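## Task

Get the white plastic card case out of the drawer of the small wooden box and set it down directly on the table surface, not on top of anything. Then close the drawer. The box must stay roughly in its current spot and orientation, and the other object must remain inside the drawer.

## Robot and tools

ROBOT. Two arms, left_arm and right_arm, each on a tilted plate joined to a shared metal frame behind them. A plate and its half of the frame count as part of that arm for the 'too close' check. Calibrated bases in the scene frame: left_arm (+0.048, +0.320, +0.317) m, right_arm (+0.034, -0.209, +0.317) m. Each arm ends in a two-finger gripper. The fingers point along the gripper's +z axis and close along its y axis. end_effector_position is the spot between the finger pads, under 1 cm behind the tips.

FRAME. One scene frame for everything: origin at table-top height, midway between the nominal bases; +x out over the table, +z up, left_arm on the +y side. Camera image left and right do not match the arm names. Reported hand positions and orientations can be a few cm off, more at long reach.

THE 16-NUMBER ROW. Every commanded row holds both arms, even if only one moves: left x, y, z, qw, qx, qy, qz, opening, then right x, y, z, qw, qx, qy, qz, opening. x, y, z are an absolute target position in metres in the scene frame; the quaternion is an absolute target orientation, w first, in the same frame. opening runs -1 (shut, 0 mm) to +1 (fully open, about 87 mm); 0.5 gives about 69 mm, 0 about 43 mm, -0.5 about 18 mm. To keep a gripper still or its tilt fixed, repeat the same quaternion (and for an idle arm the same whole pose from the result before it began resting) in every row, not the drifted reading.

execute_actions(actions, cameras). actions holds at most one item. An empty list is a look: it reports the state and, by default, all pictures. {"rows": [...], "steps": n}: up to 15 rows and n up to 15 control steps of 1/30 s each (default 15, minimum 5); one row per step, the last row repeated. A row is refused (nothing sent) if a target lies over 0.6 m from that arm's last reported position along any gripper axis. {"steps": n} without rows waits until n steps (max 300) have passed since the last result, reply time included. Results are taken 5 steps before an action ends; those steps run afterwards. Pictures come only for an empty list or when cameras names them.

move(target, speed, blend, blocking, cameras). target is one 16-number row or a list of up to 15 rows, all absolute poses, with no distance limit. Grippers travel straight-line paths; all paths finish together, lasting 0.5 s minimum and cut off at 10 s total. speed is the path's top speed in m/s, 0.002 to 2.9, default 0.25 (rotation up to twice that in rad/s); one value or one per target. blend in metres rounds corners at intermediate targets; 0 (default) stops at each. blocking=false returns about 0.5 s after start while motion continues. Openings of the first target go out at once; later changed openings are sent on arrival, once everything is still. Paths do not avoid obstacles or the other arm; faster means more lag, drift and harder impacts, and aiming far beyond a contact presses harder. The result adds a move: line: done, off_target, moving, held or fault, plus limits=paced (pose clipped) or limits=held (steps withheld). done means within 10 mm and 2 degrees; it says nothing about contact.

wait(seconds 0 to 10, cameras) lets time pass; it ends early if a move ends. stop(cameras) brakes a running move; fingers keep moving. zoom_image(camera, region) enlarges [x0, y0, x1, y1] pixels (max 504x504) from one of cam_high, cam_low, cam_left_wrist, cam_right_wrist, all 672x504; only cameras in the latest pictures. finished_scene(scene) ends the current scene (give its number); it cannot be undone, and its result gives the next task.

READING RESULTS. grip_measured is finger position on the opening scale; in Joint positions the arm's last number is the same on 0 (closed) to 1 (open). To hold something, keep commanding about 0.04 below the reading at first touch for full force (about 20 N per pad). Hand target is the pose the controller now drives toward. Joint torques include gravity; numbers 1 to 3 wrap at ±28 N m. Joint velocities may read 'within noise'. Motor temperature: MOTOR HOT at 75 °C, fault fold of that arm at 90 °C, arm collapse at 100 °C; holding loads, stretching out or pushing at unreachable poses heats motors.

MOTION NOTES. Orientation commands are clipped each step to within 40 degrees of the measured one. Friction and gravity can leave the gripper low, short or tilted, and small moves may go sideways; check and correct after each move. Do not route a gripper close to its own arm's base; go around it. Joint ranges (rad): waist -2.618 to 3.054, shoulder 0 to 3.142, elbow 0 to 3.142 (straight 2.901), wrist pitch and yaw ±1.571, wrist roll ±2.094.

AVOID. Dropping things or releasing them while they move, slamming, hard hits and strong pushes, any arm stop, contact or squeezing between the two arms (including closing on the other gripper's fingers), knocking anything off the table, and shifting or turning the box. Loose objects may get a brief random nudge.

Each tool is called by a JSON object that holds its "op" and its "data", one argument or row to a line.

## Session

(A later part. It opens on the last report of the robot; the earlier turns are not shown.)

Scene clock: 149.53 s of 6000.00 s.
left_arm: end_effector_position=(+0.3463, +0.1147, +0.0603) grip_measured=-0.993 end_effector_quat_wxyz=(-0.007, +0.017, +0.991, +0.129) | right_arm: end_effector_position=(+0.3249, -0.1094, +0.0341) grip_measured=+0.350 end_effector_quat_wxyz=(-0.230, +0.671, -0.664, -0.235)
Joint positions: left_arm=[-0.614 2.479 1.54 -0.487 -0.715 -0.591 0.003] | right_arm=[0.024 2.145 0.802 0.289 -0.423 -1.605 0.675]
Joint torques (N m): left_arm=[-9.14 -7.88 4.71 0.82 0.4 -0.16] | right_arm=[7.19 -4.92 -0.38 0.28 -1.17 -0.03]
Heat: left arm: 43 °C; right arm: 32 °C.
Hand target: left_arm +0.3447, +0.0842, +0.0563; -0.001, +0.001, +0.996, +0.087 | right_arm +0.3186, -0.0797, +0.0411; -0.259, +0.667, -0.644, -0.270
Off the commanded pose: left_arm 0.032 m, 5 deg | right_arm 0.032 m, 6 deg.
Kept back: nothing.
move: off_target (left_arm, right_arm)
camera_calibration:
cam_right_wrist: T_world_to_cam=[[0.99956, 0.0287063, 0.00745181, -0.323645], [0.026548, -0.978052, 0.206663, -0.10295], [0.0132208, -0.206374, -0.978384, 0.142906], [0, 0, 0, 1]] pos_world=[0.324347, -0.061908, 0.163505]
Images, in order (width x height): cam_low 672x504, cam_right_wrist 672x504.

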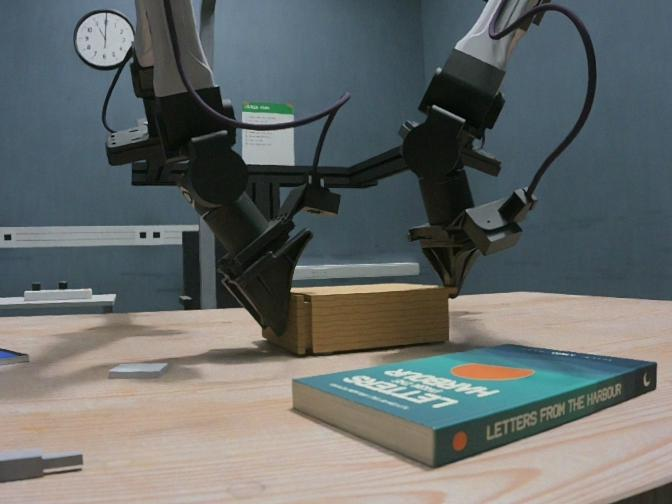

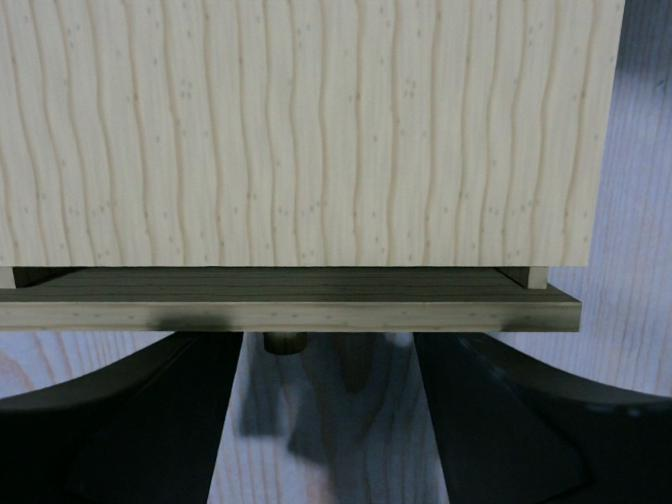

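{"op": "move", "data": {
  "target": [0.345, 0.058, 0.052, 0, 0, 0.99619, 0.08716, -1, 0.3195, -0.0780, 0.040, 0.26023, -0.66696, 0.64408, 0.26947, 0.35],
  "speed": 0.1,
  "cameras": ["cam_right_wrist", "cam_low"]
}}

{"op": "zoom_image", "data": {
  "camera": "cam_low",
  "region": [190, 240, 470, 380]
}}

Scene clock: 150.93 s of 6000.00 s.
left_arm: end_effector_position=(+0.3462, +0.1114, +0.0644) grip_measured=-0.993 end_effector_quat_wxyz=(-0.013, +0.039, +0.986, +0.164) | right_arm: end_effector_position=(+0.3246, -0.1097, +0.0338) grip_measured=+0.350 end_effector_quat_wxyz=(-0.229, +0.668, -0.668, -0.234)
Joint positions: left_arm=[-0.642 2.541 1.651 -0.626 -0.772 -0.629 0.003] | right_arm=[0.025 2.146 0.798 0.296 -0.42 -1.595 0.675]
Joint torques (N m): left_arm=[-10.52 -7.87 5.48 1.25 0.84 -0.29] | right_arm=[7.39 -4.85 -0.1 0.29 -1.18 -0.1]
Heat: left arm: 43 °C; right arm: 32 °C.
Hand target: left_arm +0.3448, +0.0608, +0.0584; -0.003, +0.003, +0.996, +0.089 | right_arm +0.3184, -0.0797, +0.0412; -0.259, +0.667, -0.644, -0.270
Off the commanded pose: left_arm 0.055 m, 10 deg | right_arm 0.033 m, 6 deg.
Kept back: nothing.
move: off_target (left_arm, right_arm)
camera_calibration:
cam_right_wrist: T_world_to_cam=[[0.99978, 0.0204854, 0.00460314, -0.32413], [0.0190658, -0.977598, 0.209616, -0.100806], [0.0087941, -0.209482, -0.977773, 0.143687], [0, 0, 0, 1]] pos_world=[0.324716, -0.0618084, 0.163116]
Images, in order (width x height): cam_low 672x504, cam_right_wrist 672x504.

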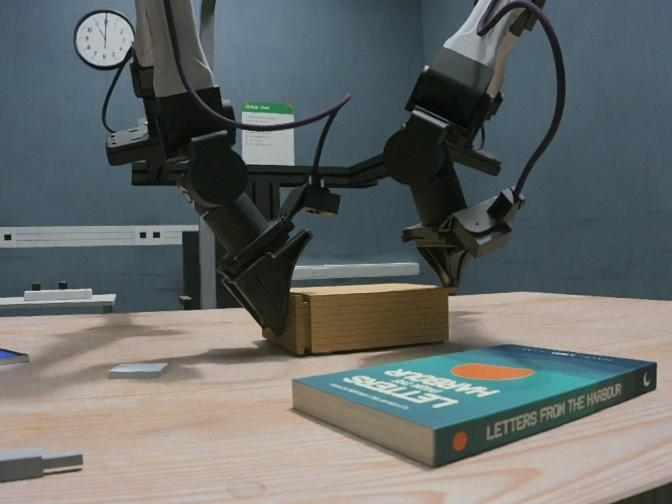

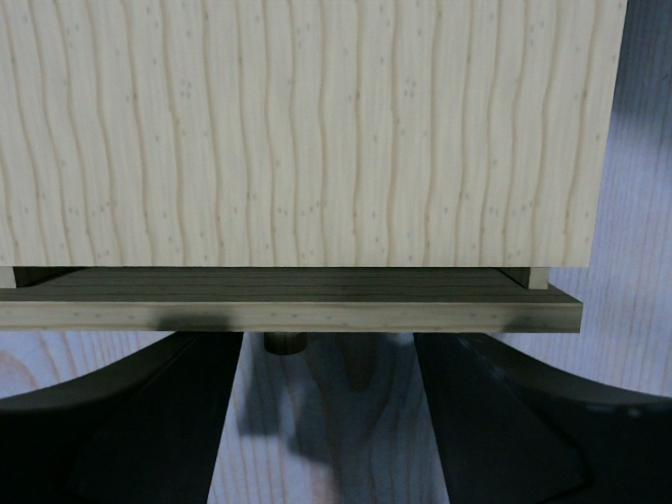

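Scaled by 1.800 from the camera's 672x504 image, which has a finer 960x720 frame.

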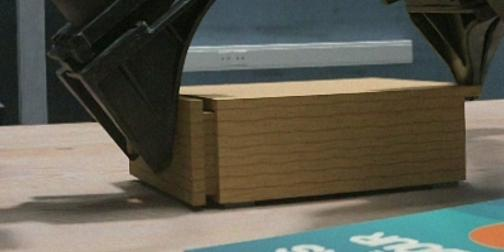

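{"op": "move", "data": {
  "target": [
    [0.345, 0.128, 0.052, 0, 0, 0.99619, -0.08716, -1, 0.3205, -0.1020, 0.040, 0.26023, -0.66696, 0.64408, 0.26947, 0.35],
    [0.345, 0.108, 0.038, 0, 0, 0.99619, -0.08716, -1, 0.3205, -0.1020, 0.040, 0.26023, -0.66696, 0.64408, 0.26947, 0.35]
  ],
  "speed": [0.2, 0.12],
  "cameras": ["cam_low"]
}}

{"op": "zoom_image", "data": {
  "camera": "cam_low",
  "region": [240, 190, 520, 360]
}}

Scene clock: 153.13 s of 6000.00 s.
left_arm: end_effector_position=(+0.3441, +0.1177, +0.0411) grip_measured=-0.993 end_effector_quat_wxyz=(-0.004, -0.001, +0.997, -0.074) | right_arm: end_effector_position=(+0.3217, -0.1033, +0.0388) grip_measured=+0.350 end_effector_quat_wxyz=(-0.255, +0.669, -0.648, -0.260)
Joint positions: left_arm=[-0.453 2.327 1.206 -0.002 -0.302 -0.337 0.003] | right_arm=[0.004 2.146 0.798 0.271 -0.507 -1.65 0.675]
Joint torques (N m): left_arm=[-6.05 -7.75 3.1 0.9 0.22 0.16] | right_arm=[2.24 -6.43 0.2 -0.13 -0.71 -0.3]
Heat: left arm: 43 °C; right arm: 32 °C.
Hand target: left_arm +0.3447, +0.1081, +0.0383; +0.000, +0.000, +0.996, -0.087 | right_arm +0.3204, -0.1019, +0.0400; -0.260, +0.667, -0.644, -0.269
Off the commanded pose: left_arm 0.010 m, 2 deg | right_arm 0.002 m, 1 deg.
Kept back: nothing.
move: done
Images, in order (width x height): cam_low 672x504.

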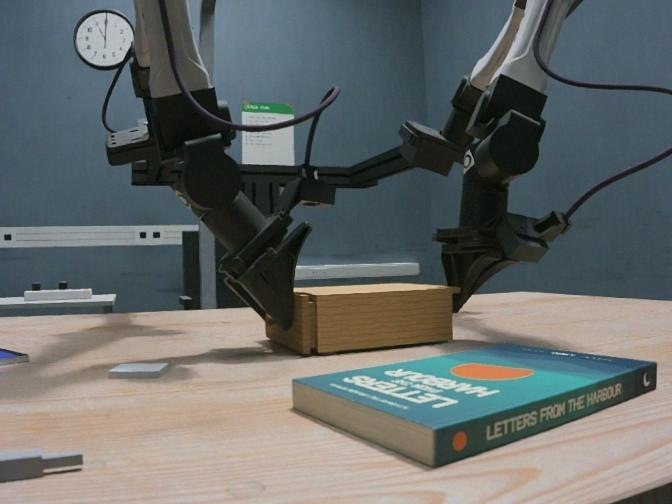

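Scaled by 1.800 from the camera's 672x504 image, which has a finer 960x720 frame.

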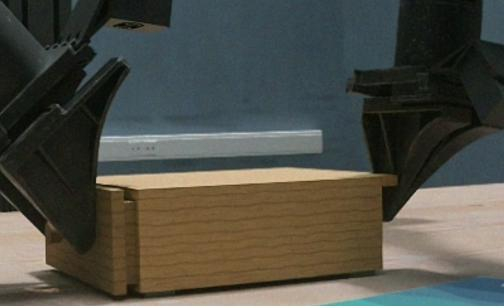

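{"op": "move", "data": {
  "target": [0.345, 0.078, 0.038, 0, 0, 0.99619, -0.08716, -1, 0.3200, -0.0820, 0.040, 0.26023, -0.66696, 0.64408, 0.26947, 0.35],
  "speed": 0.08,
  "cameras": ["cam_low", "cam_right_wrist"]
}}

{"op": "zoom_image", "data": {
  "camera": "cam_low",
  "region": [240, 190, 520, 360]
}}

Scene clock: 154.17 s of 6000.00 s.
left_arm: end_effector_position=(+0.3447, +0.1154, +0.0402) grip_measured=-0.993 end_effector_quat_wxyz=(-0.009, +0.016, +0.999, -0.036) | right_arm: end_effector_position=(+0.3224, -0.1060, +0.0360) grip_measured=+0.350 end_effector_quat_wxyz=(-0.237, +0.667, -0.662, -0.247)
Joint positions: left_arm=[-0.487 2.363 1.277 -0.087 -0.384 -0.35 0.003] | right_arm=[0.02 2.146 0.798 0.284 -0.453 -1.609 0.675]
Joint torques (N m): left_arm=[-8.73 -6.98 4 1.22 0.7 -0.32] | right_arm=[6.63 -5.01 0.05 0.29 -0.98 -0.11]
Heat: left arm: 43 °C; right arm: 32 °C.
Hand target: left_arm +0.3442, +0.0799, +0.0410; -0.002, +0.001, +0.996, -0.087 | right_arm +0.3192, -0.0830, +0.0407; -0.259, +0.667, -0.644, -0.270
Off the commanded pose: left_arm 0.037 m, 6 deg | right_arm 0.024 m, 4 deg.
Kept back: nothing.
move: off_target (left_arm, right_arm)
camera_calibration:
cam_right_wrist: T_world_to_cam=[[0.999581, 0.0288741, 0.00190564, -0.32101], [0.028071, -0.983555, 0.178414, -0.0999823], [0.00702585, -0.178286, -0.983954, 0.150714], [0, 0, 0, 1]] pos_world=[0.322623, -0.062199, 0.166746]
Images, in order (width x height): cam_low 672x504, cam_right_wrist 672x504.

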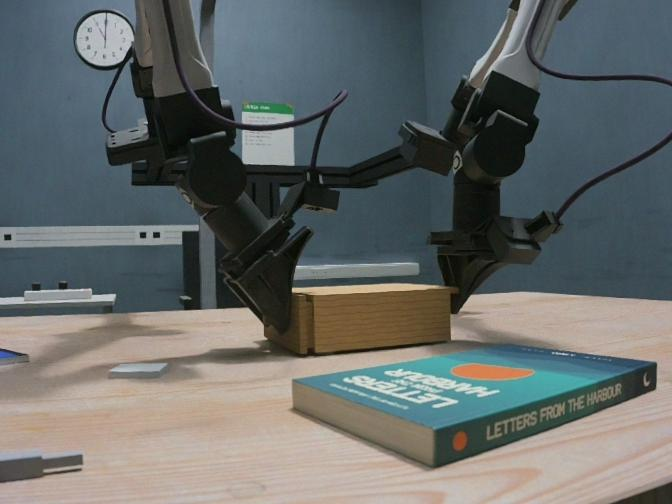

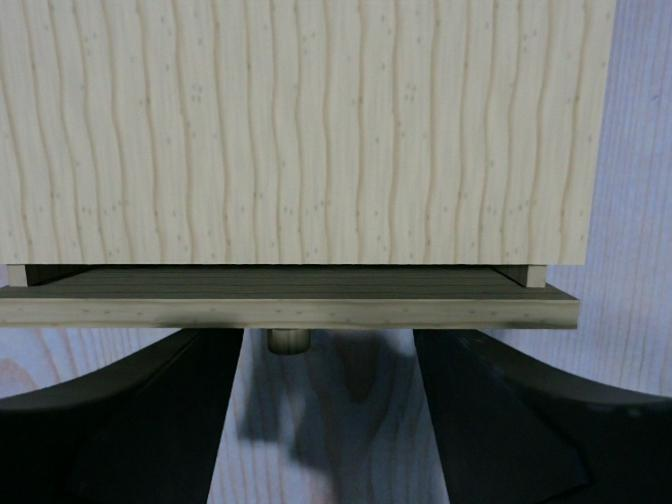

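Scaled by 1.800 from the camera's 672x504 image, which has a finer 960x720 frame.

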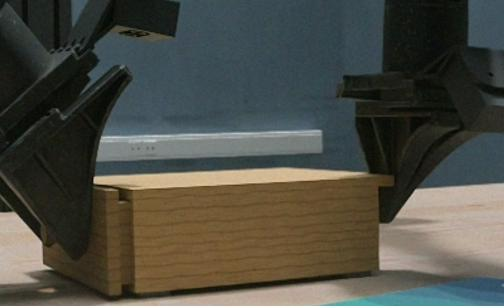

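{"op": "move", "data": {
  "target": [
    [0.345, 0.085, 0.038, 0, 0, 0.99619, -0.08716, -1, 0.3200, -0.1150, 0.050, 0.32076, -0.63806, 0.61617, 0.33216, 0.35],
    [0.345, 0.062, 0.038, 0, 0, 0.99619, -0.08716, -1, 0.3200, -0.0640, 0.049, 0.32076, -0.63806, 0.61617, 0.33216, 0.35]
  ],
  "speed": 0.1,
  "cameras": ["cam_low", "cam_right_wrist"]
}}

{"op": "zoom_image", "data": {
  "camera": "cam_low",
  "region": [240, 190, 520, 360]
}}

Scene clock: 156.60 s of 6000.00 s.
left_arm: end_effector_position=(+0.3453, +0.1029, +0.0404) grip_measured=-0.993 end_effector_quat_wxyz=(-0.009, +0.018, +0.999, -0.031) | right_arm: end_effector_position=(+0.3277, -0.1064, +0.0367) grip_measured=+0.350 end_effector_quat_wxyz=(-0.280, +0.643, -0.654, -0.284)
Joint positions: left_arm=[-0.516 2.393 1.327 -0.123 -0.405 -0.378 0.003] | right_arm=[-0.046 2.169 0.836 0.244 -0.607 -1.654 0.675]
Joint torques (N m): left_arm=[-9.28 -7.05 4.3 1.25 0.75 -0.36] | right_arm=[8.53 -4.82 -0.54 0.17 -1.62 -0.26]
Heat: left arm: 43 °C; right arm: 32 °C.
Hand target: left_arm +0.3441, +0.0643, +0.0416; -0.002, +0.002, +0.996, -0.086 | right_arm +0.3184, -0.0673, +0.0505; -0.318, +0.638, -0.617, -0.333
Off the commanded pose: left_arm 0.041 m, 7 deg | right_arm 0.045 m, 8 deg.
Kept back: nothing.
move: off_target (left_arm, right_arm)
camera_calibration:
cam_right_wrist: T_world_to_cam=[[0.999991, 0.00381005, 0.00191919, -0.329091], [0.00369109, -0.998276, 0.0585777, -0.0899259], [0.00213906, -0.0585701, -0.998281, 0.166188], [0, 0, 0, 1]] pos_world=[0.329065, -0.0787833, 0.171802]
Images, in order (width x height): cam_low 672x504, cam_right_wrist 672x504.

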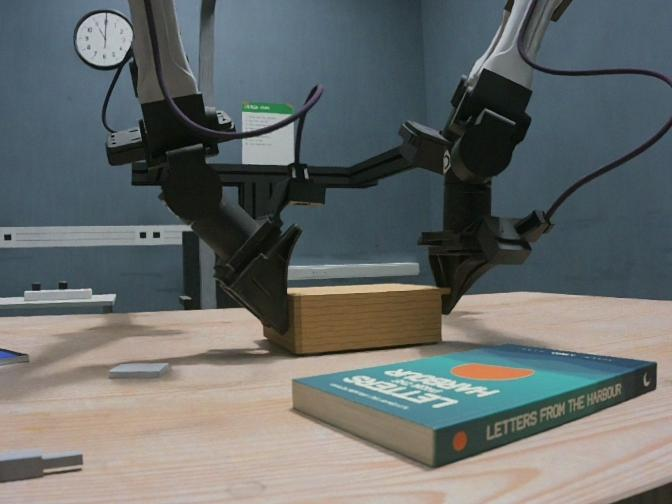

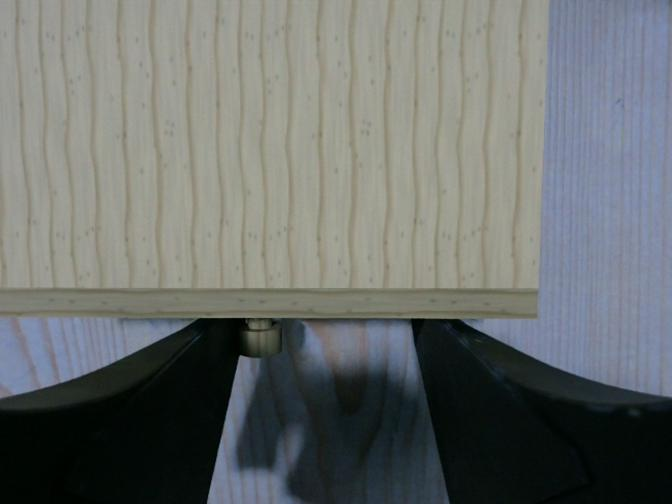

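Scaled by 1.800 from the camera's 672x504 image, which has a finer 960x720 frame.

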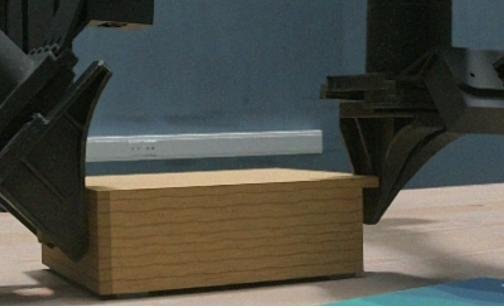

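{"op": "zoom_image", "data": {
  "camera": "cam_right_wrist",
  "region": [330, 240, 560, 350]
}}

{"op": "zoom_image", "data": {
  "camera": "cam_low",
  "region": [250, 270, 350, 370]
}}

Scaled by 2.191 from the camera's 672x504 image, which has a finer 960x720 frame.

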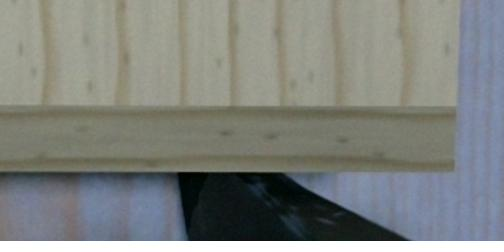

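Scaled by 5.040 from the camera's 672x504 image, which has a finer 960x720 frame.

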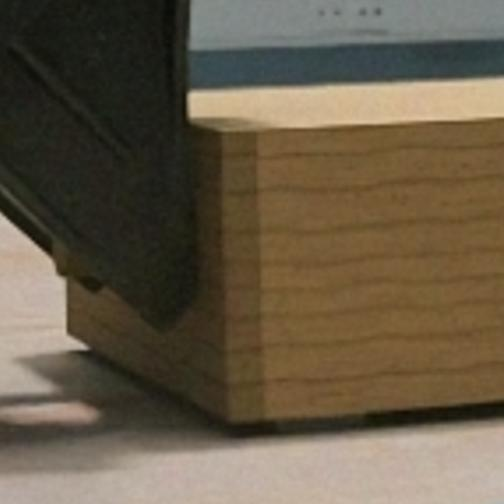

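{"op": "move", "data": {
  "target": [
    [0.345, 0.128, 0.042, 0, 0, 0.99619, -0.08716, -1, 0.3220, -0.1350, 0.045, 0.32076, -0.63806, 0.61617, 0.33216, 0.35],
    [0.340, 0.160, 0.110, 0, 0, 0.99619, -0.08716, -1, 0.3200, -0.1800, 0.100, 0.32076, -0.63806, 0.61617, 0.33216, 0.35]
  ],
  "speed": [0.15, 0.25],
  "cameras": ["cam_low", "cam_right_wrist", "cam_high"]
}}

{"op": "zoom_image", "data": {
  "camera": "cam_low",
  "region": [80, 260, 480, 400]
}}

{"op": "zoom_image", "data": {
  "camera": "cam_high",
  "region": [250, 250, 500, 440]
}}

Scene clock: 159.13 s of 6000.00 s.
left_arm: end_effector_position=(+0.3414, +0.1604, +0.1070) grip_measured=-0.993 end_effector_quat_wxyz=(+0.002, -0.004, +0.997, -0.082) | right_arm: end_effector_position=(+0.3120, -0.1785, +0.0915) grip_measured=+0.350 end_effector_quat_wxyz=(-0.307, +0.635, -0.625, -0.336)
Joint positions: left_arm=[-0.428 2.013 0.986 -0.071 -0.281 -0.314 0.003] | right_arm=[-0.316 1.969 0.865 -0.308 -0.8 -2.072 0.675]
Joint torques (N m): left_arm=[-4.38 -9.17 2.06 0.59 0.19 0.24] | right_arm=[0.85 -9.11 0.62 -0.77 -0.64 -0.31]
Heat: left arm: 44 °C; right arm: 32 °C.
Hand target: left_arm +0.3399, +0.1600, +0.1099; +0.000, +0.000, +0.996, -0.087 | right_arm +0.3201, -0.1797, +0.0997; -0.319, +0.637, -0.620, -0.330
Off the commanded pose: left_arm 0.003 m, 1 deg | right_arm 0.012 m, 2 deg.
joint sent to its limit (right arm) — joint 6 (wrist roll), lower limit.
Kept back: nothing.
move: off_target (right_arm)
camera_calibration:
cam_right_wrist: T_world_to_cam=[[0.99888, 0.0449939, -0.0146255, -0.304104], [0.0439484, -0.996897, -0.0653013, -0.16602], [-0.0175182, 0.0645854, -0.997758, 0.244675], [0, 0, 0, 1]] pos_world=[0.315346, -0.167625, 0.228838]
Images, in order (width x height): cam_high 672x504, cam_low 672x504, cam_right_wrist 672x504.

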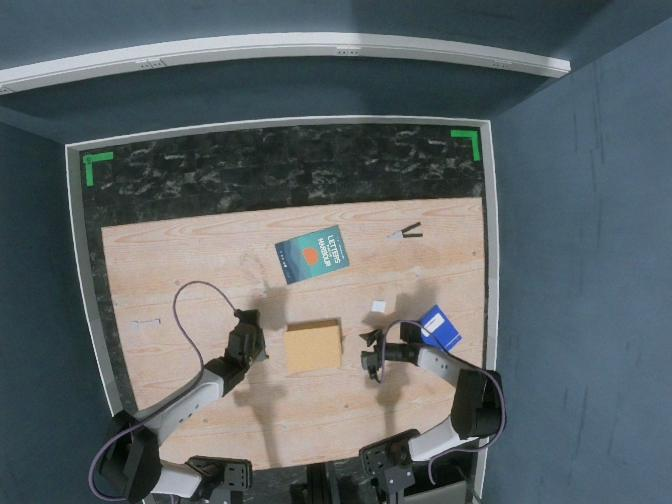

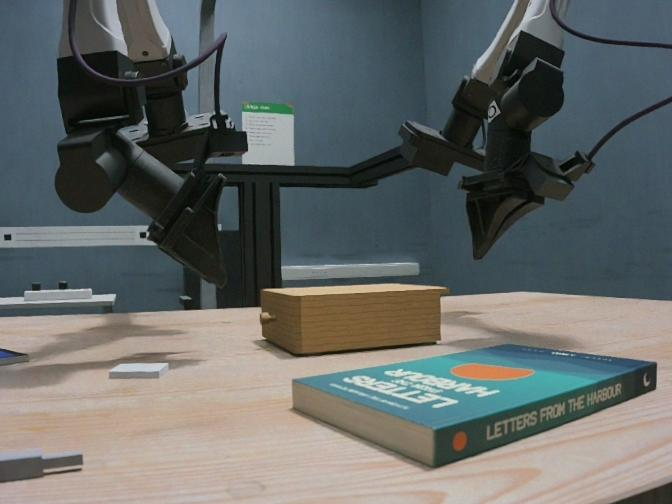

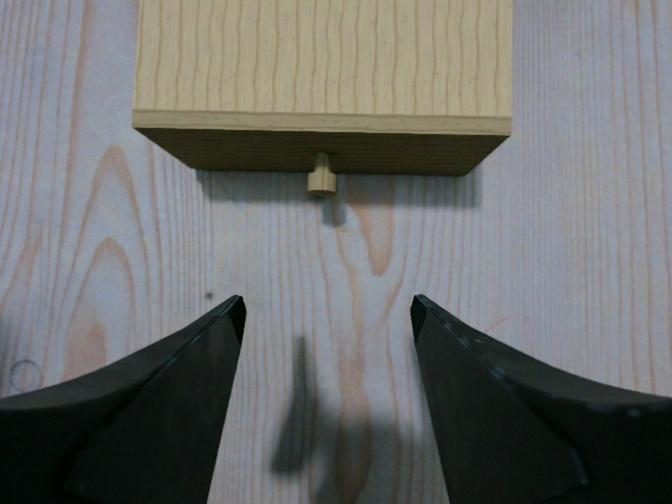

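Scaled by 1.260 from the camera's 672x504 image, which has a finer 960x720 frame.

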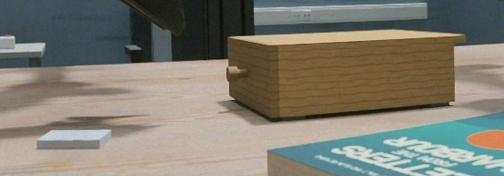

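Scaled by 2.016 from the camera's 672x504 image, which has a finer 960x720 frame.

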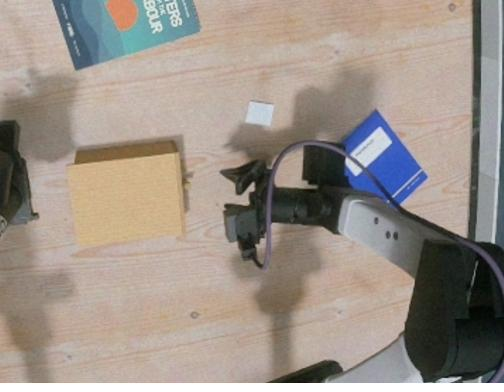

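{"op": "finished_scene", "data": {
  "scene": 2
}}

The scene is finished: the task was done.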